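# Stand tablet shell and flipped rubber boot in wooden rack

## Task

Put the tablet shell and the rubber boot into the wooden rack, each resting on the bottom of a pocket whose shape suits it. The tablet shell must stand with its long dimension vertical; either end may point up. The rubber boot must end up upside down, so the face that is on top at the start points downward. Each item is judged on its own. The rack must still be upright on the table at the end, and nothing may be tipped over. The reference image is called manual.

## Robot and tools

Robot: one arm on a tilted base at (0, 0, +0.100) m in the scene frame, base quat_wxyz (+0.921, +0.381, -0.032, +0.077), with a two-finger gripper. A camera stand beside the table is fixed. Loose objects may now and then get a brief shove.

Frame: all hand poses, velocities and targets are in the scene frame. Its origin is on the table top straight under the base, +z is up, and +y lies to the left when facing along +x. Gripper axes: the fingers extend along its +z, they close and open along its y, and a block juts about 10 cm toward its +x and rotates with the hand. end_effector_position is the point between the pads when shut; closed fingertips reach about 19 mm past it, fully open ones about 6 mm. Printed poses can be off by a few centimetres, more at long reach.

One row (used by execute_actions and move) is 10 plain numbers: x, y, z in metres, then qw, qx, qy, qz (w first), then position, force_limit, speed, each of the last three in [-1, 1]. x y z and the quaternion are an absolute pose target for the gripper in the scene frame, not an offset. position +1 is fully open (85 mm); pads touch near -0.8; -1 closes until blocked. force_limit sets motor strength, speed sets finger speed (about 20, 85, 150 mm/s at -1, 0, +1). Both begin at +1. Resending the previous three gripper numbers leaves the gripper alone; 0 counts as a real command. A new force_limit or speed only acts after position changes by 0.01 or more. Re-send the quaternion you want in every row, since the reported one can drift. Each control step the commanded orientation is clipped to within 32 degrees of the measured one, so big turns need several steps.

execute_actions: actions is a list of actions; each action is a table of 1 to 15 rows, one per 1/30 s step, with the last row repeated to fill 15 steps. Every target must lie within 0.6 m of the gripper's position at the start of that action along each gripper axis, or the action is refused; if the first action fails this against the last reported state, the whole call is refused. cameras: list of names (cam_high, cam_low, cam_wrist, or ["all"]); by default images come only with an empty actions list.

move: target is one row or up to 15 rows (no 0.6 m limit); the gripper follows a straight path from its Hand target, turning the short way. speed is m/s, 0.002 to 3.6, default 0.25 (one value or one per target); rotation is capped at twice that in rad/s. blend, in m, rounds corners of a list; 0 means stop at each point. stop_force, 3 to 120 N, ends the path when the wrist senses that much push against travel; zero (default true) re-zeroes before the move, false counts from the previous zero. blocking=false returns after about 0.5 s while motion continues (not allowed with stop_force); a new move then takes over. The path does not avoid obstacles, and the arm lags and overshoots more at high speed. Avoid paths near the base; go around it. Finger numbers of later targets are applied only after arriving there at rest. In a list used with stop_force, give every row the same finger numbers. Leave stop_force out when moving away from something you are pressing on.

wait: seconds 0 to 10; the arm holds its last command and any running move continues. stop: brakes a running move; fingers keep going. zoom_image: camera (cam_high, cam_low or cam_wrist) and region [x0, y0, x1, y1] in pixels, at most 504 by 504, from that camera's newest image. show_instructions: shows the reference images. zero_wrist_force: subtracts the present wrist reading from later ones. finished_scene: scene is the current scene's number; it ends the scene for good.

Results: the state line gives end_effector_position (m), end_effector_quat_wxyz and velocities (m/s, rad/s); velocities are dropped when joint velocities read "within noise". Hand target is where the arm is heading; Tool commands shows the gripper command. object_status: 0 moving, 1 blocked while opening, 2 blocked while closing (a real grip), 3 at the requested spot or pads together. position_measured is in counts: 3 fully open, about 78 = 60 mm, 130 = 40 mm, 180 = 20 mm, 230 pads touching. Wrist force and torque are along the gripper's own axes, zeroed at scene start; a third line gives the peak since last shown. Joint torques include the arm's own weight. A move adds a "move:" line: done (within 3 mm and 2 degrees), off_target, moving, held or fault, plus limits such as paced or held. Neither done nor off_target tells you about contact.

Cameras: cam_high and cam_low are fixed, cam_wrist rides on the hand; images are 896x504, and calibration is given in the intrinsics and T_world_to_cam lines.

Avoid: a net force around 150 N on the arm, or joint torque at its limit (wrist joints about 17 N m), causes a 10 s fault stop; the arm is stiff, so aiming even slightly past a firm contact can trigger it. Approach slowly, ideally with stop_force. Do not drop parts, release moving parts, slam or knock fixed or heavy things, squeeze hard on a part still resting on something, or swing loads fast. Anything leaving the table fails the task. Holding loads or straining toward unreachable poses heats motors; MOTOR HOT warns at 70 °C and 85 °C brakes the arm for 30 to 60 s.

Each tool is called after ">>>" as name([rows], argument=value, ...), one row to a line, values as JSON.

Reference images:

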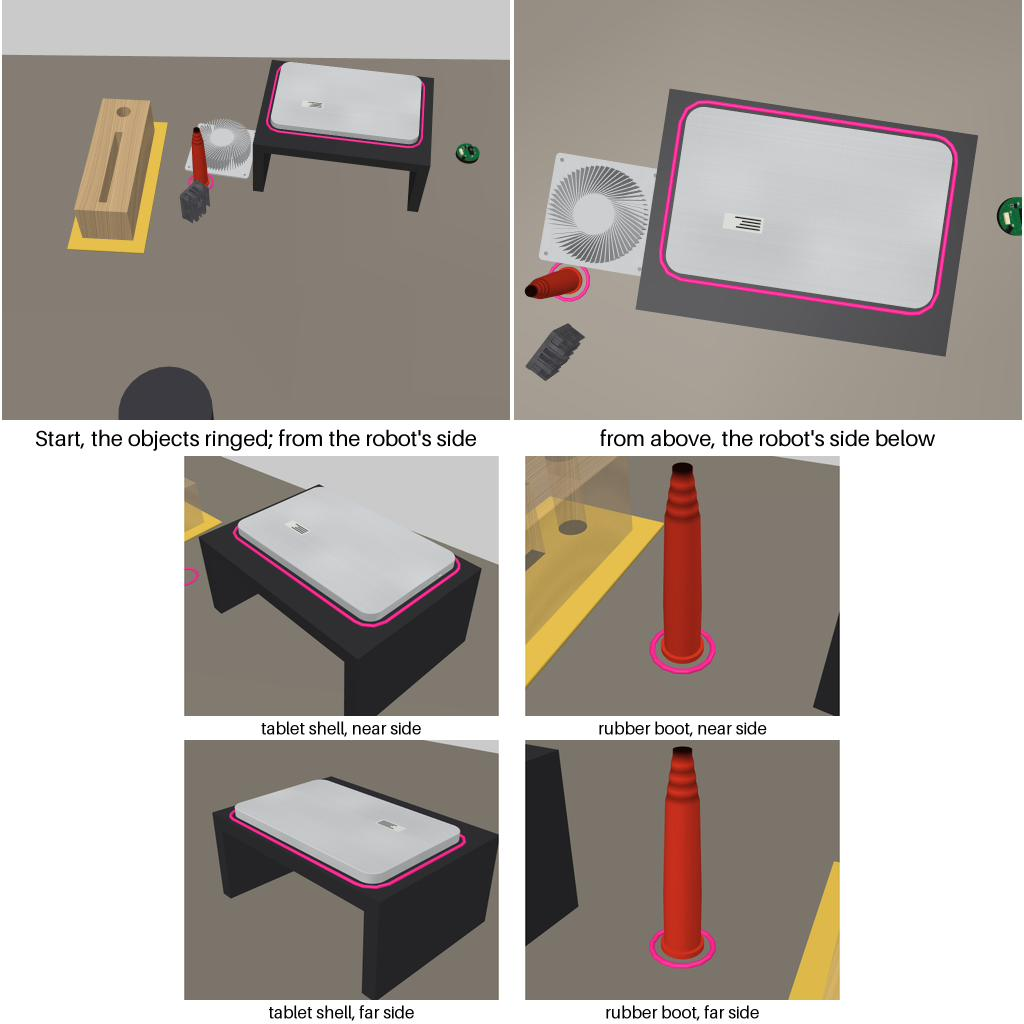

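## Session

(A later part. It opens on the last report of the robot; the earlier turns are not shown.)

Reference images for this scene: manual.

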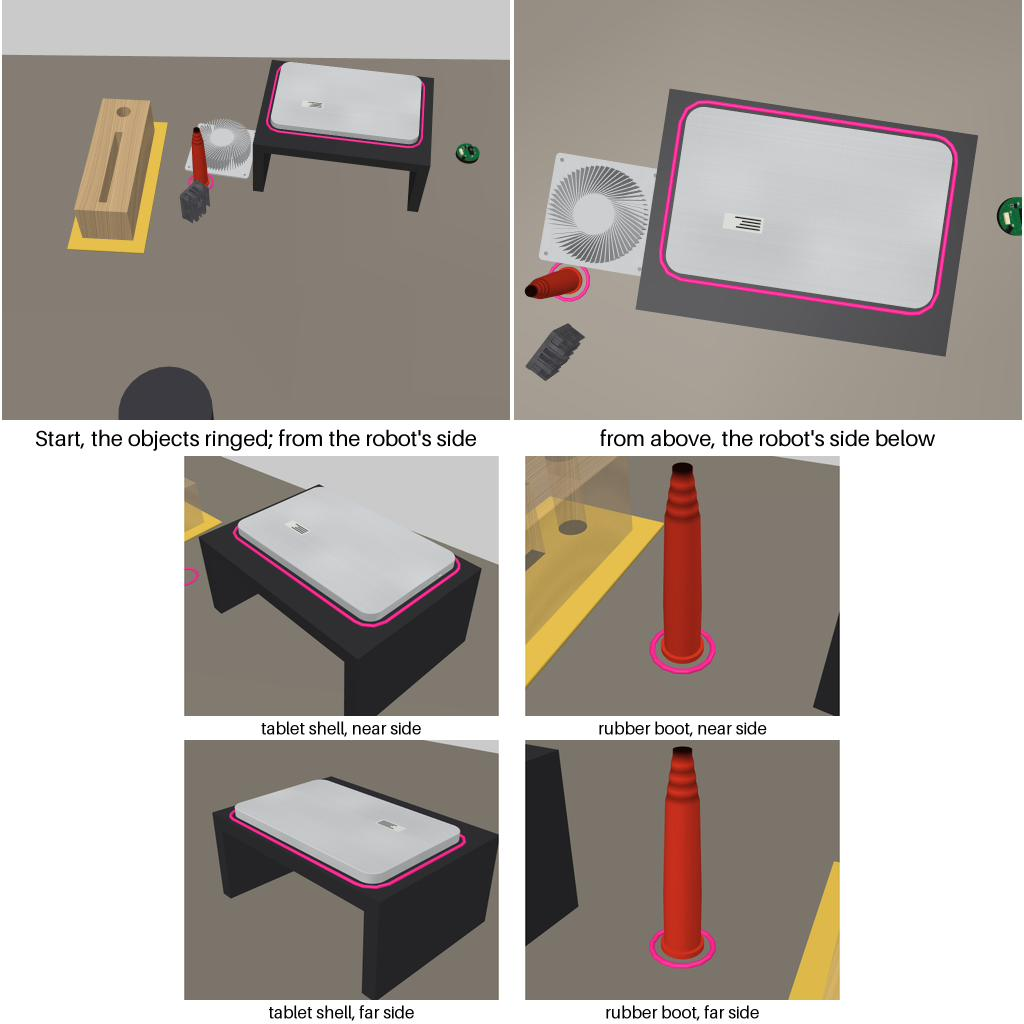

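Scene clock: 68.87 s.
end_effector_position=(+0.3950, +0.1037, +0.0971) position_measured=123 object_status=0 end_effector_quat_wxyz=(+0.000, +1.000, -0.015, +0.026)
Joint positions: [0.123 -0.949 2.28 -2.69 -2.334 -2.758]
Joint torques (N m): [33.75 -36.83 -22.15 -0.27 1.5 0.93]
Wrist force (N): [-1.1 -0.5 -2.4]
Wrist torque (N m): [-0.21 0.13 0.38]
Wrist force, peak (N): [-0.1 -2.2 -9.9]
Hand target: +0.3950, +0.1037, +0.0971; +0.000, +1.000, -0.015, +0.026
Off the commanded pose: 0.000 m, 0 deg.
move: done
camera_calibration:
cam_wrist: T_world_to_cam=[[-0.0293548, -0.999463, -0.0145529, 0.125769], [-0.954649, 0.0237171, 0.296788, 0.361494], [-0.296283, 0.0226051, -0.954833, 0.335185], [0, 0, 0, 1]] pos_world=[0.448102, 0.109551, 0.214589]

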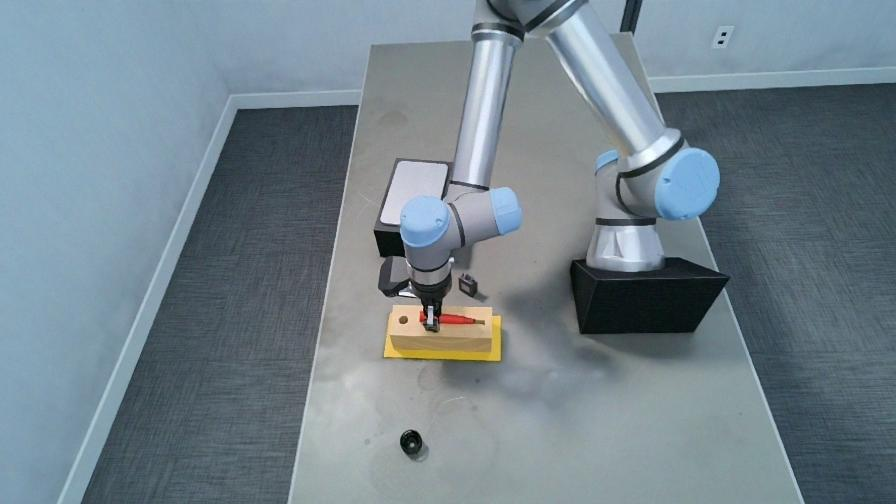

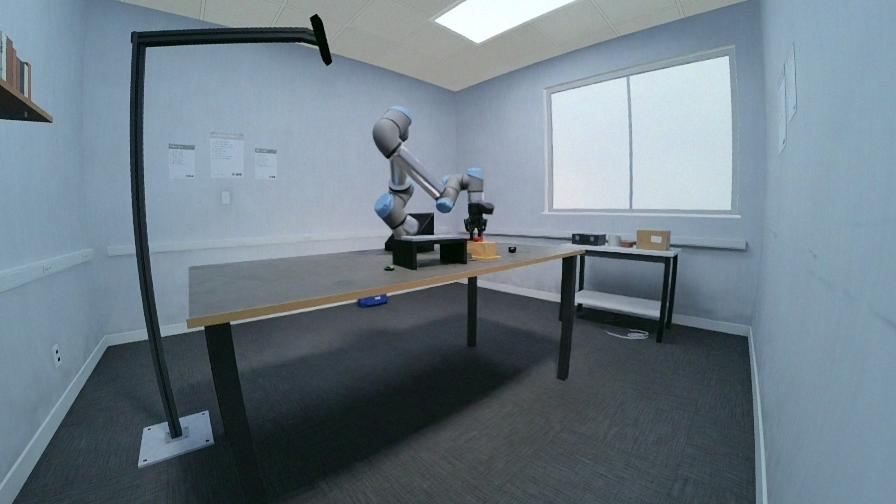

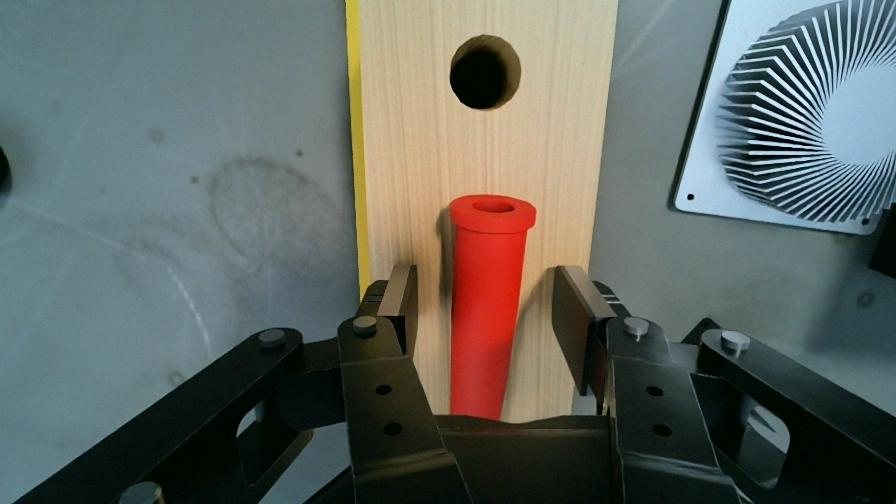

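>>> move([
  [0.395, 0.1037, 0.14, -0.0004, 0.99955, -0.015, 0.026, 0.2, -0.7, -0.3],
  [0.37, 0.105, 0.23, 0, 1, 0, 0, 0.2, -0.7, -0.3],
], speed=[0.15, 0.35], blend=[0.02, 0], cameras=["cam_wrist", "cam_high"])

>>> zoom_image(camera="cam_wrist", region=[360, 20, 640, 300])

>>> zoom_image(camera="cam_high", region=[380, 280, 510, 370])

Scene clock: 71.13 s.
end_effector_position=(+0.3700, +0.1050, +0.2300) position_measured=104 object_status=3 end_effector_quat_wxyz=(+0.000, +1.000, +0.000, +0.000)
Joint positions: [0.322 -1.176 2.1 -2.055 -2.245 -2.496]
Joint torques (N m): [31.71 -4.24 -36.32 -0.27 2.5 1.37]
Wrist force (N): [-0.8 -0.6 -2.6]
Wrist torque (N m): [-0.23 0.09 0.32]
Wrist force, peak (N): [-1.3 -0.2 -5.0]
Hand target: +0.3700, +0.1050, +0.2300; +0.000, +1.000, +0.000, +0.000
Off the commanded pose: 0.000 m, 0 deg.
move: done
camera_calibration:
cam_wrist: T_world_to_cam=[[-0.0000912141, -0.999915, -0.0130371, 0.117133], [-0.93823, -0.00442541, 0.345984, 0.283796], [-0.346012, 0.0122633, -0.93815, 0.470309], [0, 0, 0, 1]] pos_world=[0.429009, 0.112611, 0.344558]
Images, in order (width x height): cam_high 896x504, cam_wrist 896x504.

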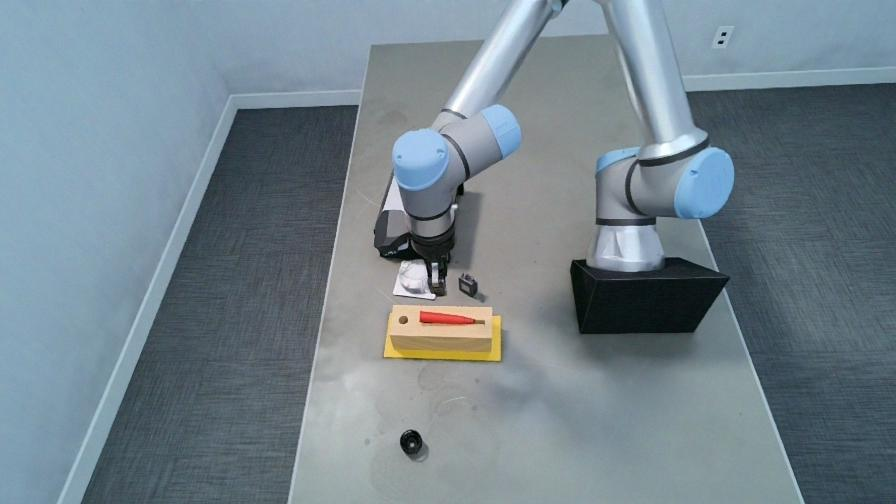

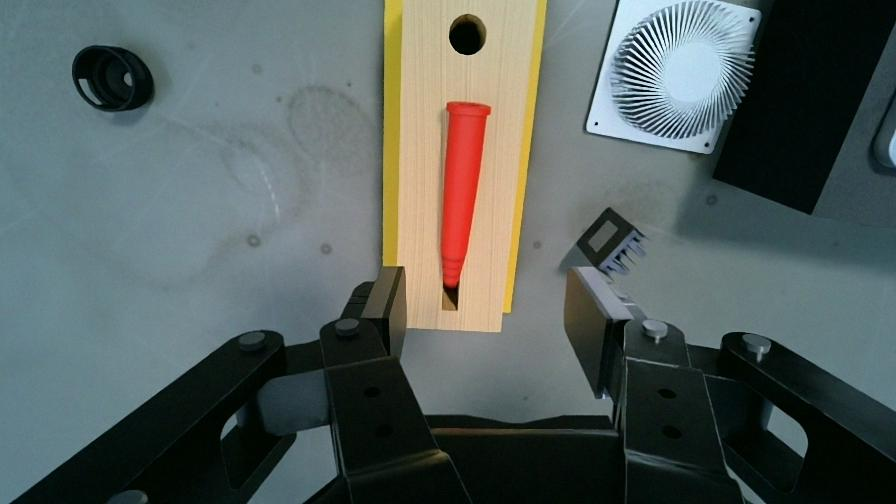

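Scaled by 1.800 from the camera's 896x504 image, which has a finer 1280x720 frame.

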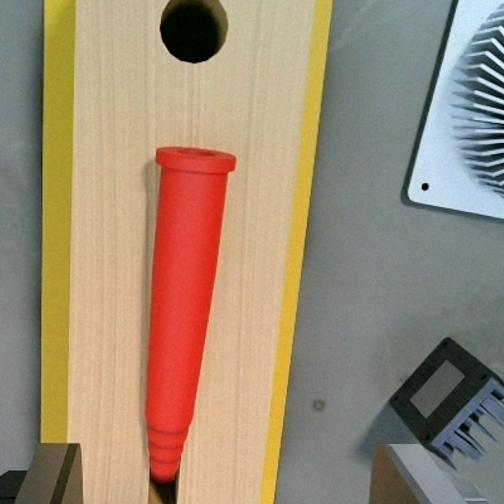

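Scaled by 3.877 from the camera's 896x504 image, which has a finer 1280x720 frame.

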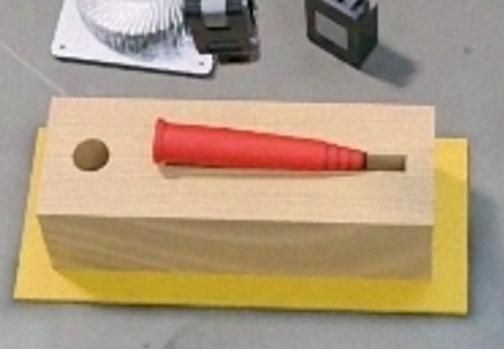

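>>> move(target=[0.4336, 0.0995, 0.1316, -0.01477, 0.94453, -0.04289, -0.32526, 0.2, -0.7, -0.3], speed=0.35, cameras=["cam_wrist", "cam_high", "cam_low"])

>>> zoom_image(camera="cam_low", region=[430, 190, 530, 270])

>>> zoom_image(camera="cam_high", region=[380, 260, 510, 360])

Scene clock: 74.57 s.
end_effector_position=(+0.4336, +0.0995, +0.1316) position_measured=104 object_status=3 end_effector_quat_wxyz=(-0.015, +0.945, -0.043, -0.325)
Joint positions: [-0.014 -0.816 1.655 -1.555 -2.002 -2.421]
Joint torques (N m): [15.94 -14.6 -28.07 1.05 3.64 1.53]
Wrist force (N): [-1.9 -1.0 -2.6]
Wrist torque (N m): [-0.16 0.38 0.57]
Wrist force, peak (N): [-2.2 -0.6 -3.3]
Hand target: +0.4336, +0.0995, +0.1316; -0.015, +0.945, -0.043, -0.325
Off the commanded pose: 0.000 m, 0 deg.
move: done
camera_calibration:
cam_wrist: T_world_to_cam=[[-0.098639, -0.995071, -0.0101995, 0.152231], [-0.524559, 0.043283, 0.850273, 0.126927], [-0.84564, 0.0892204, -0.526243, 0.55485], [0, 0, 0, 1]] pos_world=[0.5508, 0.0964828, 0.185616]

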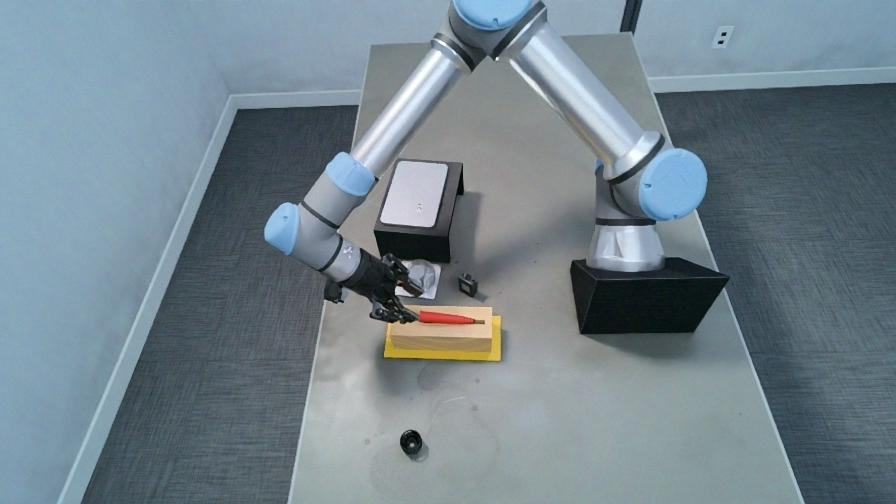

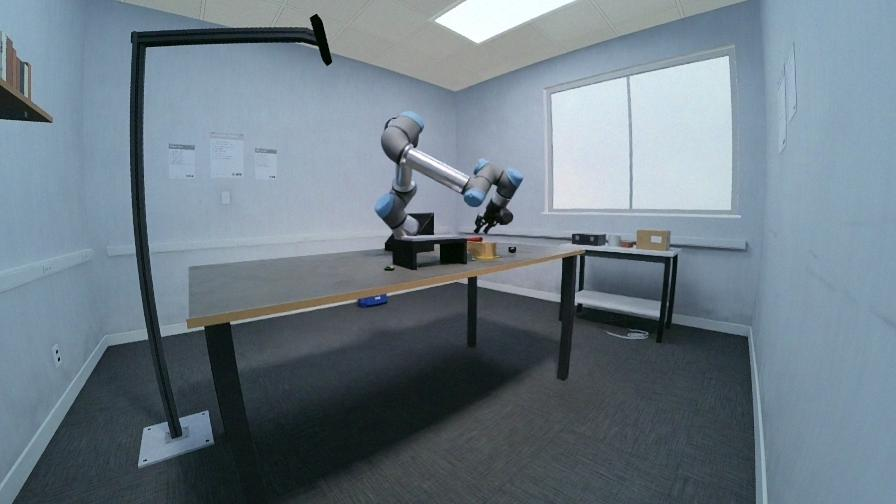

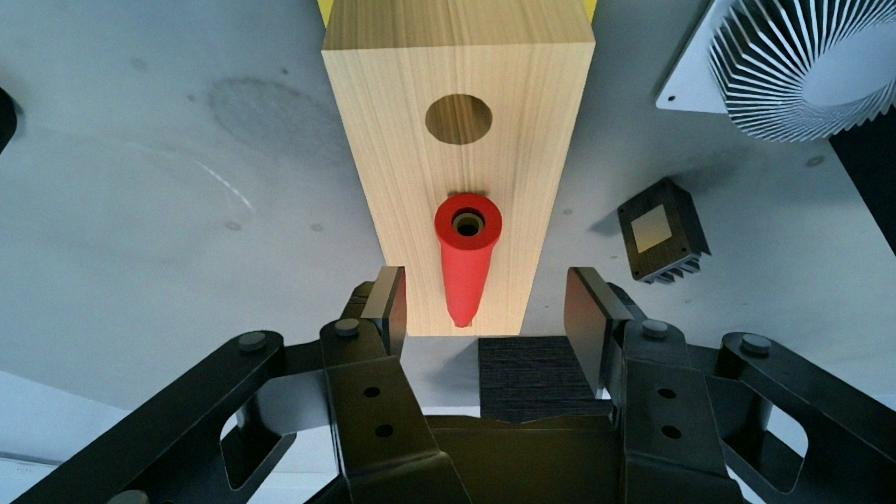

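Scaled by 5.040 from the camera's 896x504 image, which has a finer 1280x720 frame.

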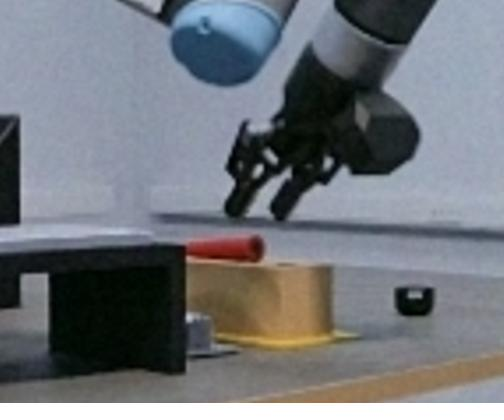

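Scaled by 3.877 from the camera's 896x504 image, which has a finer 1280x720 frame.

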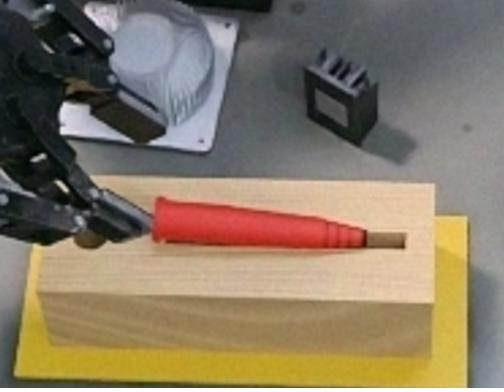

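>>> move([
  [0.4273, 0.1042, 0.1369, -0.01477, 0.94453, -0.04289, -0.32526, 0.2, -0.7, -0.3],
  [0.4059, 0.1062, 0.1093, -0.01477, 0.94453, -0.04289, -0.32526, 0.2, -0.7, -0.3],
], speed=[0.15, 0.12], blend=[0.008, 0], cameras=["cam_wrist", "cam_high", "cam_low"])

>>> zoom_image(camera="cam_low", region=[430, 190, 530, 270])

>>> zoom_image(camera="cam_high", region=[380, 280, 480, 360])

Scene clock: 76.20 s.
end_effector_position=(+0.4059, +0.1062, +0.1093) position_measured=104 object_status=3 end_effector_quat_wxyz=(-0.015, +0.945, -0.043, -0.325)
Joint positions: [-0.026 -0.824 1.756 -1.652 -2.011 -2.429]
Joint torques (N m): [14.43 -48.52 0.61 -2.04 -1.71 -0.46]
Wrist force (N): [-1.9 -1.1 -2.7]
Wrist torque (N m): [-0.16 0.37 0.56]
Wrist force, peak (N): [-2.1 -1.0 -3.6]
Hand target: +0.4059, +0.1062, +0.1093; -0.015, +0.945, -0.043, -0.325
Off the commanded pose: 0.000 m, 0 deg.
move: done; blend cut to 0.0047 m at target 1
camera_calibration:
cam_wrist: T_world_to_cam=[[-0.0986993, -0.995066, -0.0101072, 0.155964], [-0.524477, 0.0433853, 0.850318, 0.131059], [-0.845684, 0.0892268, -0.526172, 0.519188], [0, 0, 0, 1]] pos_world=[0.5232, 0.103183, 0.163316]

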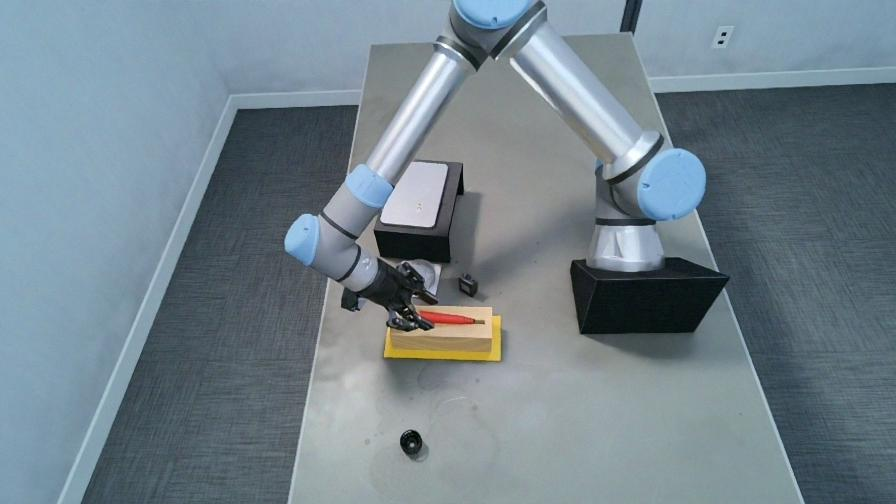

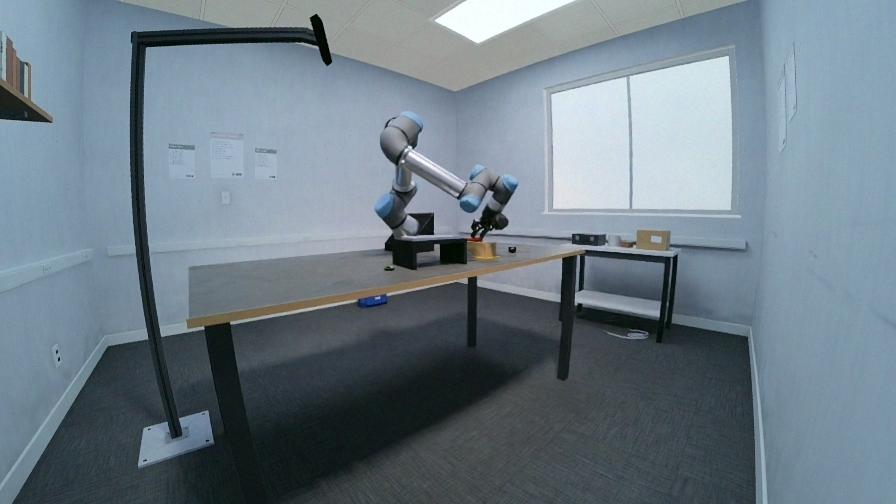

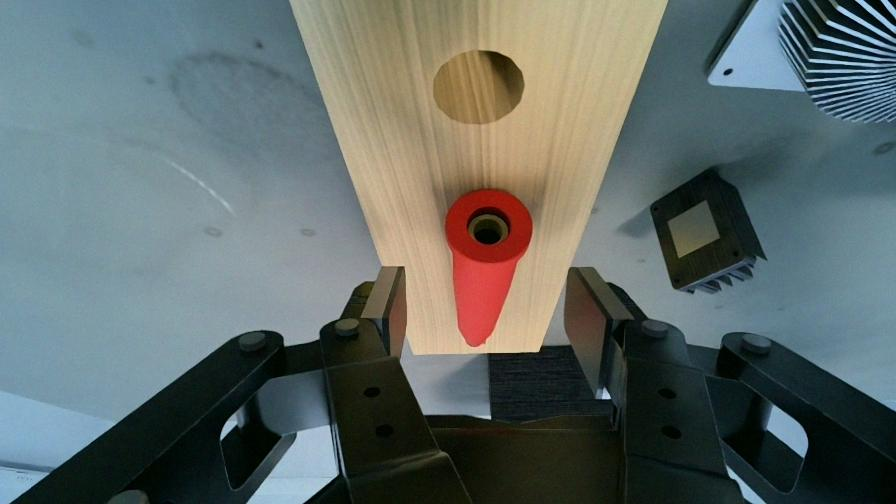

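Scaled by 5.040 from the camera's 896x504 image, which has a finer 1280x720 frame.

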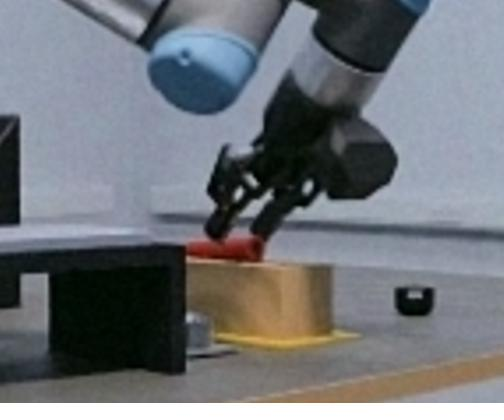

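Scaled by 5.040 from the camera's 896x504 image, which has a finer 1280x720 frame.

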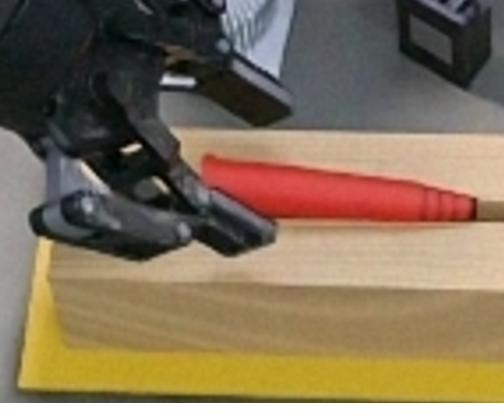

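>>> move(target=[0.3979, 0.1069, 0.0991, -0.01477, 0.94453, -0.04289, -0.32526, 0.2, -0.7, -0.3], speed=0.02, stop_force=4)

>>> move(target=[0.3979, 0.1069, 0.0993, -0.01477, 0.94453, -0.04289, -0.32526, -1, -0.4, -0.7], speed=0.05, cameras=["cam_wrist", "cam_high", "cam_low"])

>>> zoom_image(camera="cam_high", region=[380, 280, 480, 360])

>>> zoom_image(camera="cam_low", region=[430, 190, 530, 270])

Scene clock: 78.07 s.
end_effector_position=(+0.3979, +0.1069, +0.0991) position_measured=104 object_status=3 end_effector_quat_wxyz=(-0.015, +0.945, -0.043, -0.325)
Joint positions: [-0.035 -0.823 1.789 -1.688 -2.018 -2.436]
Joint torques (N m): [14.06 -13.7 2.49 -2.04 -1.68 -1.2]
Wrist force (N): [-1.7 -0.9 -2.6]
Wrist torque (N m): [-0.13 0.35 0.65]
Wrist force, peak (N): [-1.8 -1.1 -2.9]
Hand target: +0.3979, +0.1069, +0.0991; -0.015, +0.945, -0.043, -0.325
Off the commanded pose: 0.000 m, 0 deg.
move: done

Scene clock: 79.10 s.
end_effector_position=(+0.3979, +0.1069, +0.0993) position_measured=183 object_status=0 end_effector_quat_wxyz=(-0.015, +0.945, -0.043, -0.325)
Joint positions: [-0.035 -0.824 1.789 -1.688 -2.018 -2.436]
Joint torques (N m): [46.43 -47.22 -23.99 0.93 2.59 0.9]
Wrist force (N): [-2.2 -1.6 -4.3]
Wrist torque (N m): [-0.15 0.37 0.64]
Wrist force, peak (N): [-2.1 -1.5 -5.2]
Hand target: +0.3979, +0.1069, +0.0993; -0.015, +0.945, -0.043, -0.325
Off the commanded pose: 0.000 m, 0 deg.
move: done
camera_calibration:
cam_wrist: T_world_to_cam=[[-0.0986383, -0.995071, -0.0101862, 0.15574], [-0.52437, 0.0432741, 0.85039, 0.135314], [-0.845758, 0.0892224, -0.526054, 0.506981], [0, 0, 0, 1]] pos_world=[0.5151, 0.103883, 0.153216]

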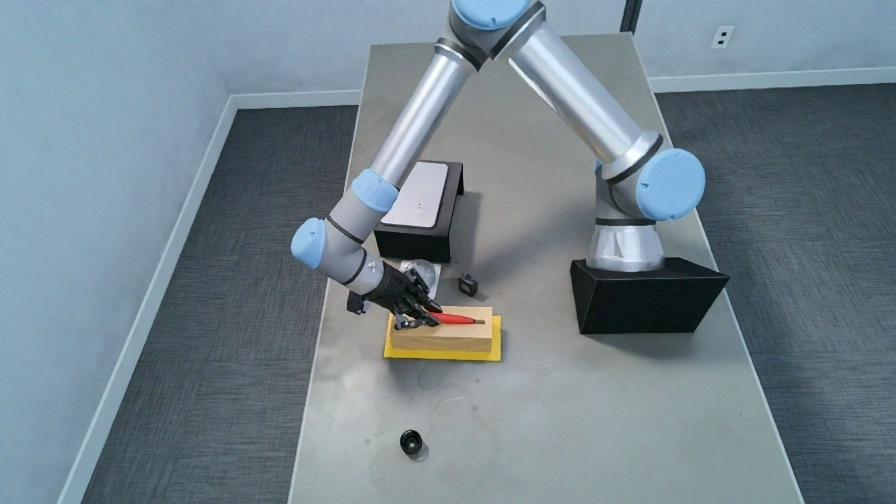

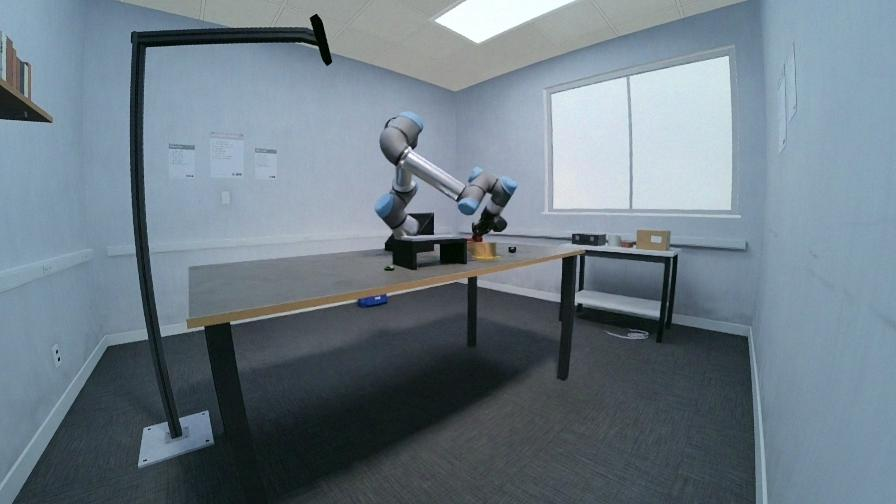

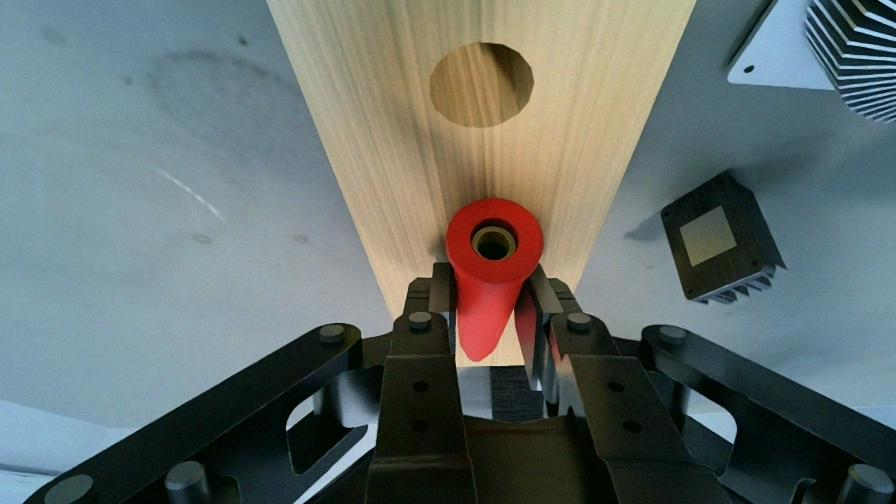

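Scaled by 5.040 from the camera's 896x504 image, which has a finer 1280x720 frame.

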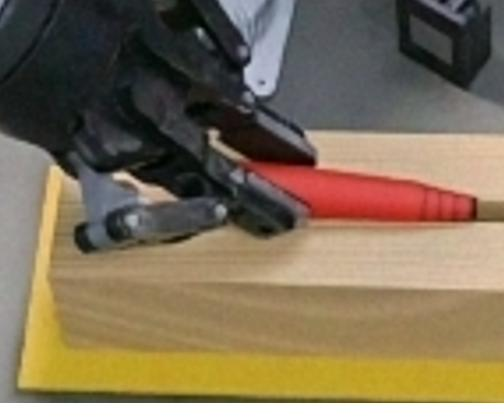

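Scaled by 5.040 from the camera's 896x504 image, which has a finer 1280x720 frame.

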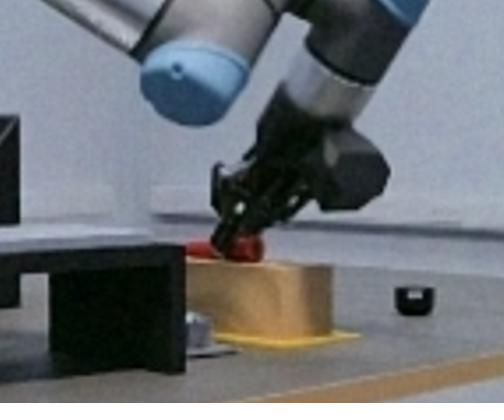

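>>> move([
  [0.3979, 0.1069, 0.215, -0.01477, 0.94453, -0.04289, -0.32526, -1, -0.4, -0.7],
  [0.462, 0.096, 0.21, 0.2877, -0.6457, -0.6457, -0.2877, -1, -0.4, -0.7],
], speed=[0.25, 0.6], blend=[0.04, 0], cameras=["cam_wrist", "cam_high", "cam_low"])

>>> zoom_image(camera="cam_high", region=[370, 240, 510, 360])

>>> zoom_image(camera="cam_wrist", region=[340, 100, 640, 440])

>>> zoom_image(camera="cam_low", region=[430, 170, 530, 270])

Scene clock: 83.07 s.
end_effector_position=(+0.4620, +0.0960, +0.2100) position_measured=183 object_status=2 end_effector_quat_wxyz=(-0.288, +0.646, +0.646, +0.288)
Joint positions: [-0.169 -1.295 2.186 -2.461 -1.518 -4.715]
Joint torques (N m): [8.68 -7.44 -27.45 -0.13 4.59 -0.85]
Wrist force (N): [-0.4 0.4 -0.9]
Wrist torque (N m): [-0.02 -0.08 0.08]
Wrist force, peak (N): [-2.3 -1.9 -4.4]
Hand target: +0.4620, +0.0960, +0.2100; -0.288, +0.646, +0.646, +0.288
Off the commanded pose: 0.000 m, 0 deg.
move: done
camera_calibration:
cam_wrist: T_world_to_cam=[[0.999917, 0.00949641, -0.0087477, -0.451937], [0.004325, -0.884732, -0.466081, 0.196545], [-0.0121655, 0.466004, -0.884699, 0.274508], [0, 0, 0, 1]] pos_world=[0.454389, 0.0502597, 0.33051]

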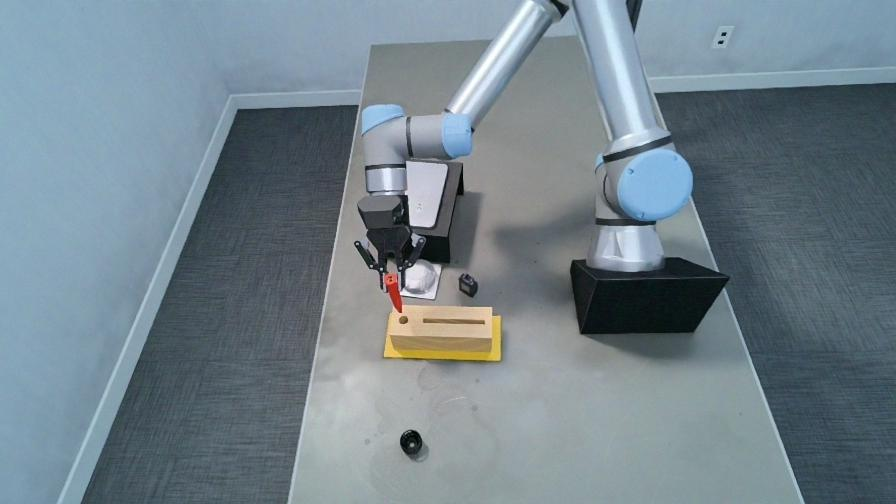

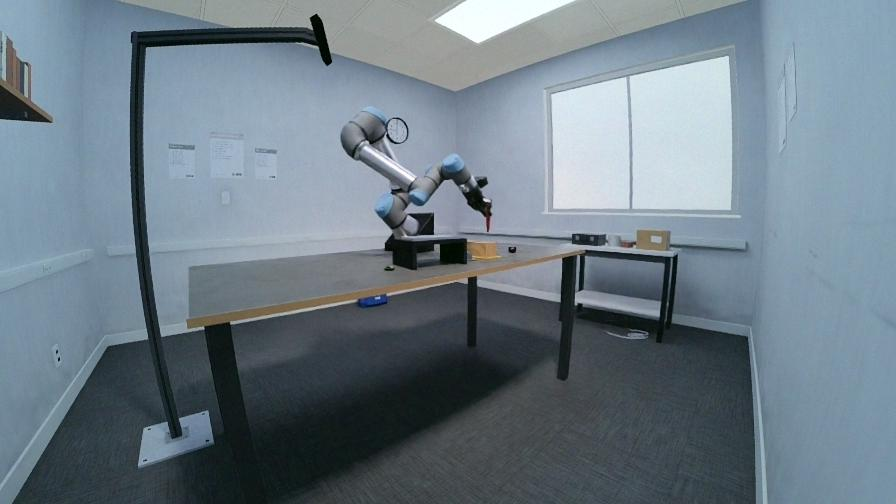

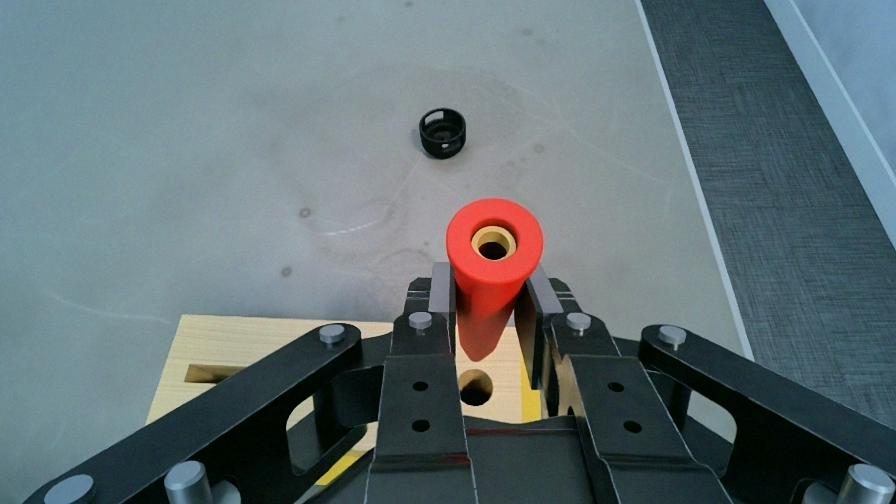

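Scaled by 3.600 from the camera's 896x504 image, which has a finer 1280x720 frame.

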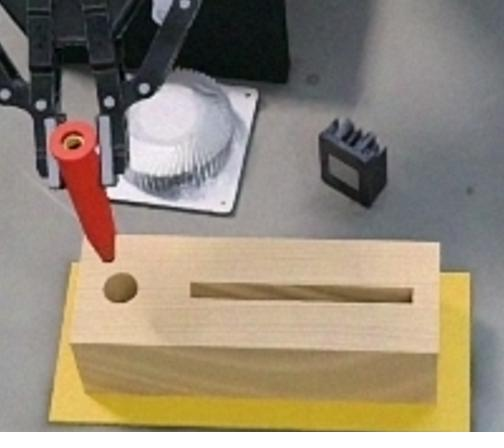

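Scaled by 1.482 from the camera's 896x504 image, which has a finer 1280x720 frame.

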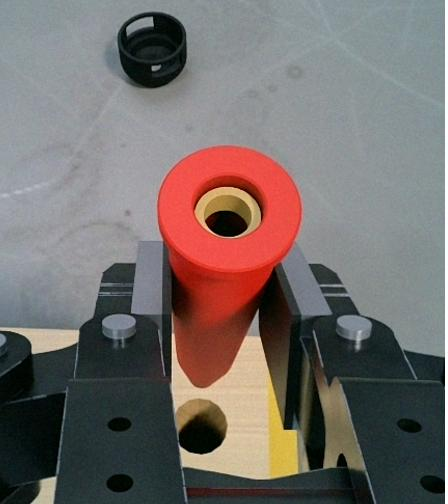

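Scaled by 5.040 from the camera's 896x504 image, which has a finer 1280x720 frame.

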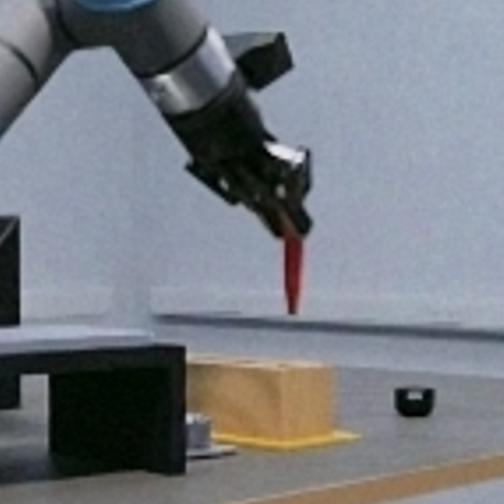

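>>> move(target=[0.4585, 0.0888, 0.182, 0.27636, -0.64057, -0.65063, -0.29896, -1, -0.4, -0.7], speed=0.12, cameras=["cam_wrist", "cam_high", "cam_low"])

>>> zoom_image(camera="cam_high", region=[370, 260, 470, 340])

>>> zoom_image(camera="cam_wrist", region=[400, 180, 600, 440])

>>> zoom_image(camera="cam_low", region=[450, 190, 530, 260])

Scene clock: 85.10 s.
end_effector_position=(+0.4585, +0.0888, +0.1820) position_measured=183 object_status=2 end_effector_quat_wxyz=(-0.276, +0.641, +0.651, +0.299)
Joint positions: [-0.225 -1.285 2.241 -2.547 -1.516 -4.795]
Joint torques (N m): [6.4 -7.57 3.42 -3.92 4.78 -1.19]
Wrist force (N): [-0.4 0.4 -0.6]
Wrist torque (N m): [-0.01 -0.08 0.07]
Wrist force, peak (N): [0.1 1.4 -1.4]
Hand target: +0.4585, +0.0888, +0.1820; -0.276, +0.641, +0.651, +0.299
Off the commanded pose: 0.000 m, 0 deg.
move: done
camera_calibration:
cam_wrist: T_world_to_cam=[[0.999612, 0.00955136, 0.02616, -0.454793], [0.0206423, -0.884666, -0.465769, 0.169628], [0.0186941, 0.466128, -0.88452, 0.238879], [0, 0, 0, 1]] pos_world=[0.44665, 0.0430601, 0.302198]

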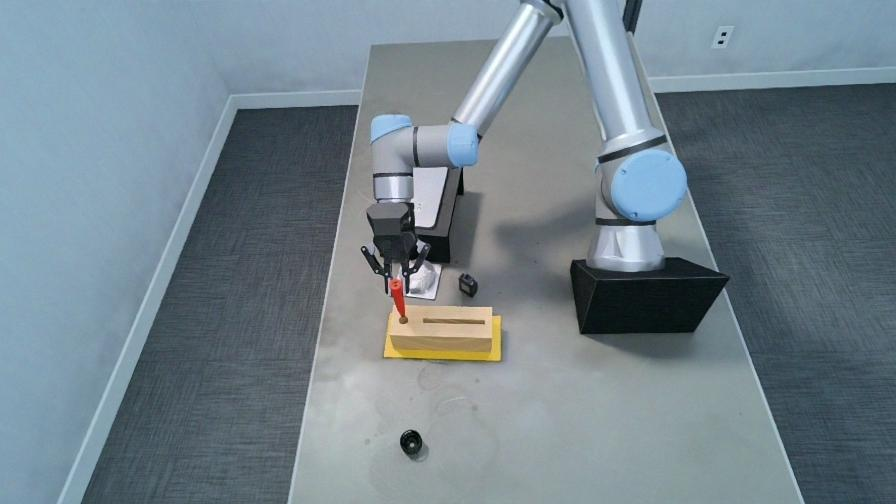

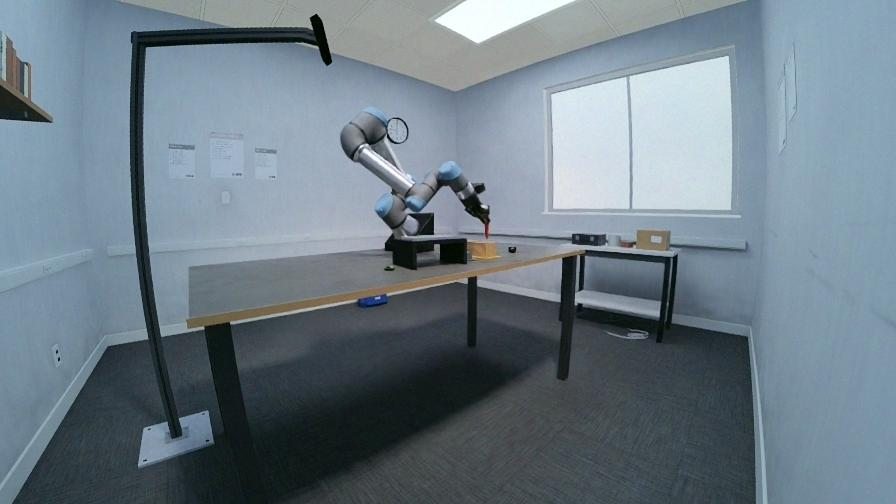

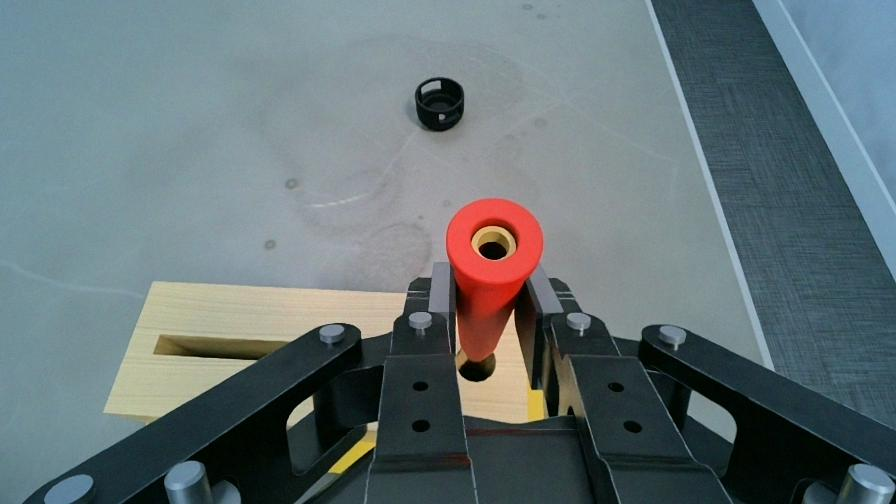

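Scaled by 5.040 from the camera's 896x504 image, which has a finer 1280x720 frame.

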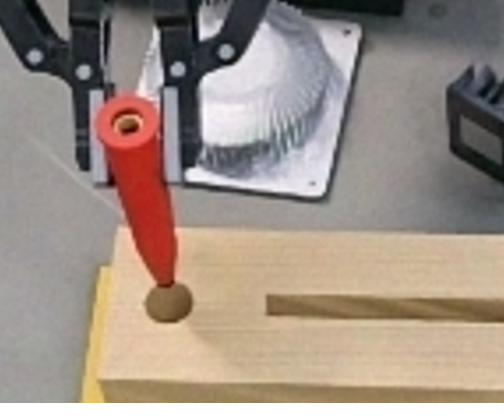

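Scaled by 1.938 from the camera's 896x504 image, which has a finer 1280x720 frame.

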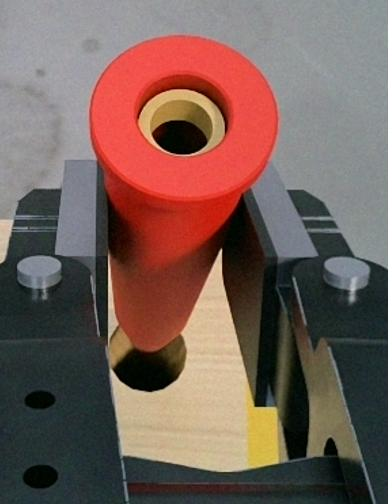

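Scaled by 6.300 from the camera's 896x504 image, which has a finer 1280x720 frame.

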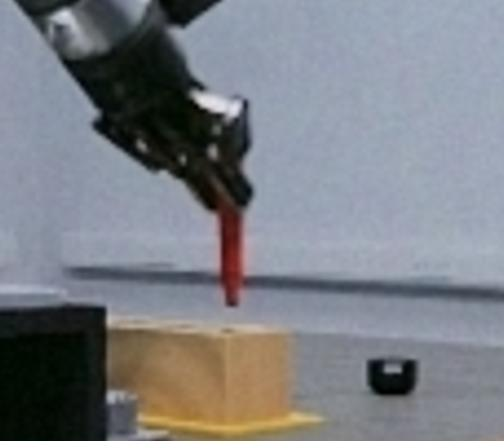

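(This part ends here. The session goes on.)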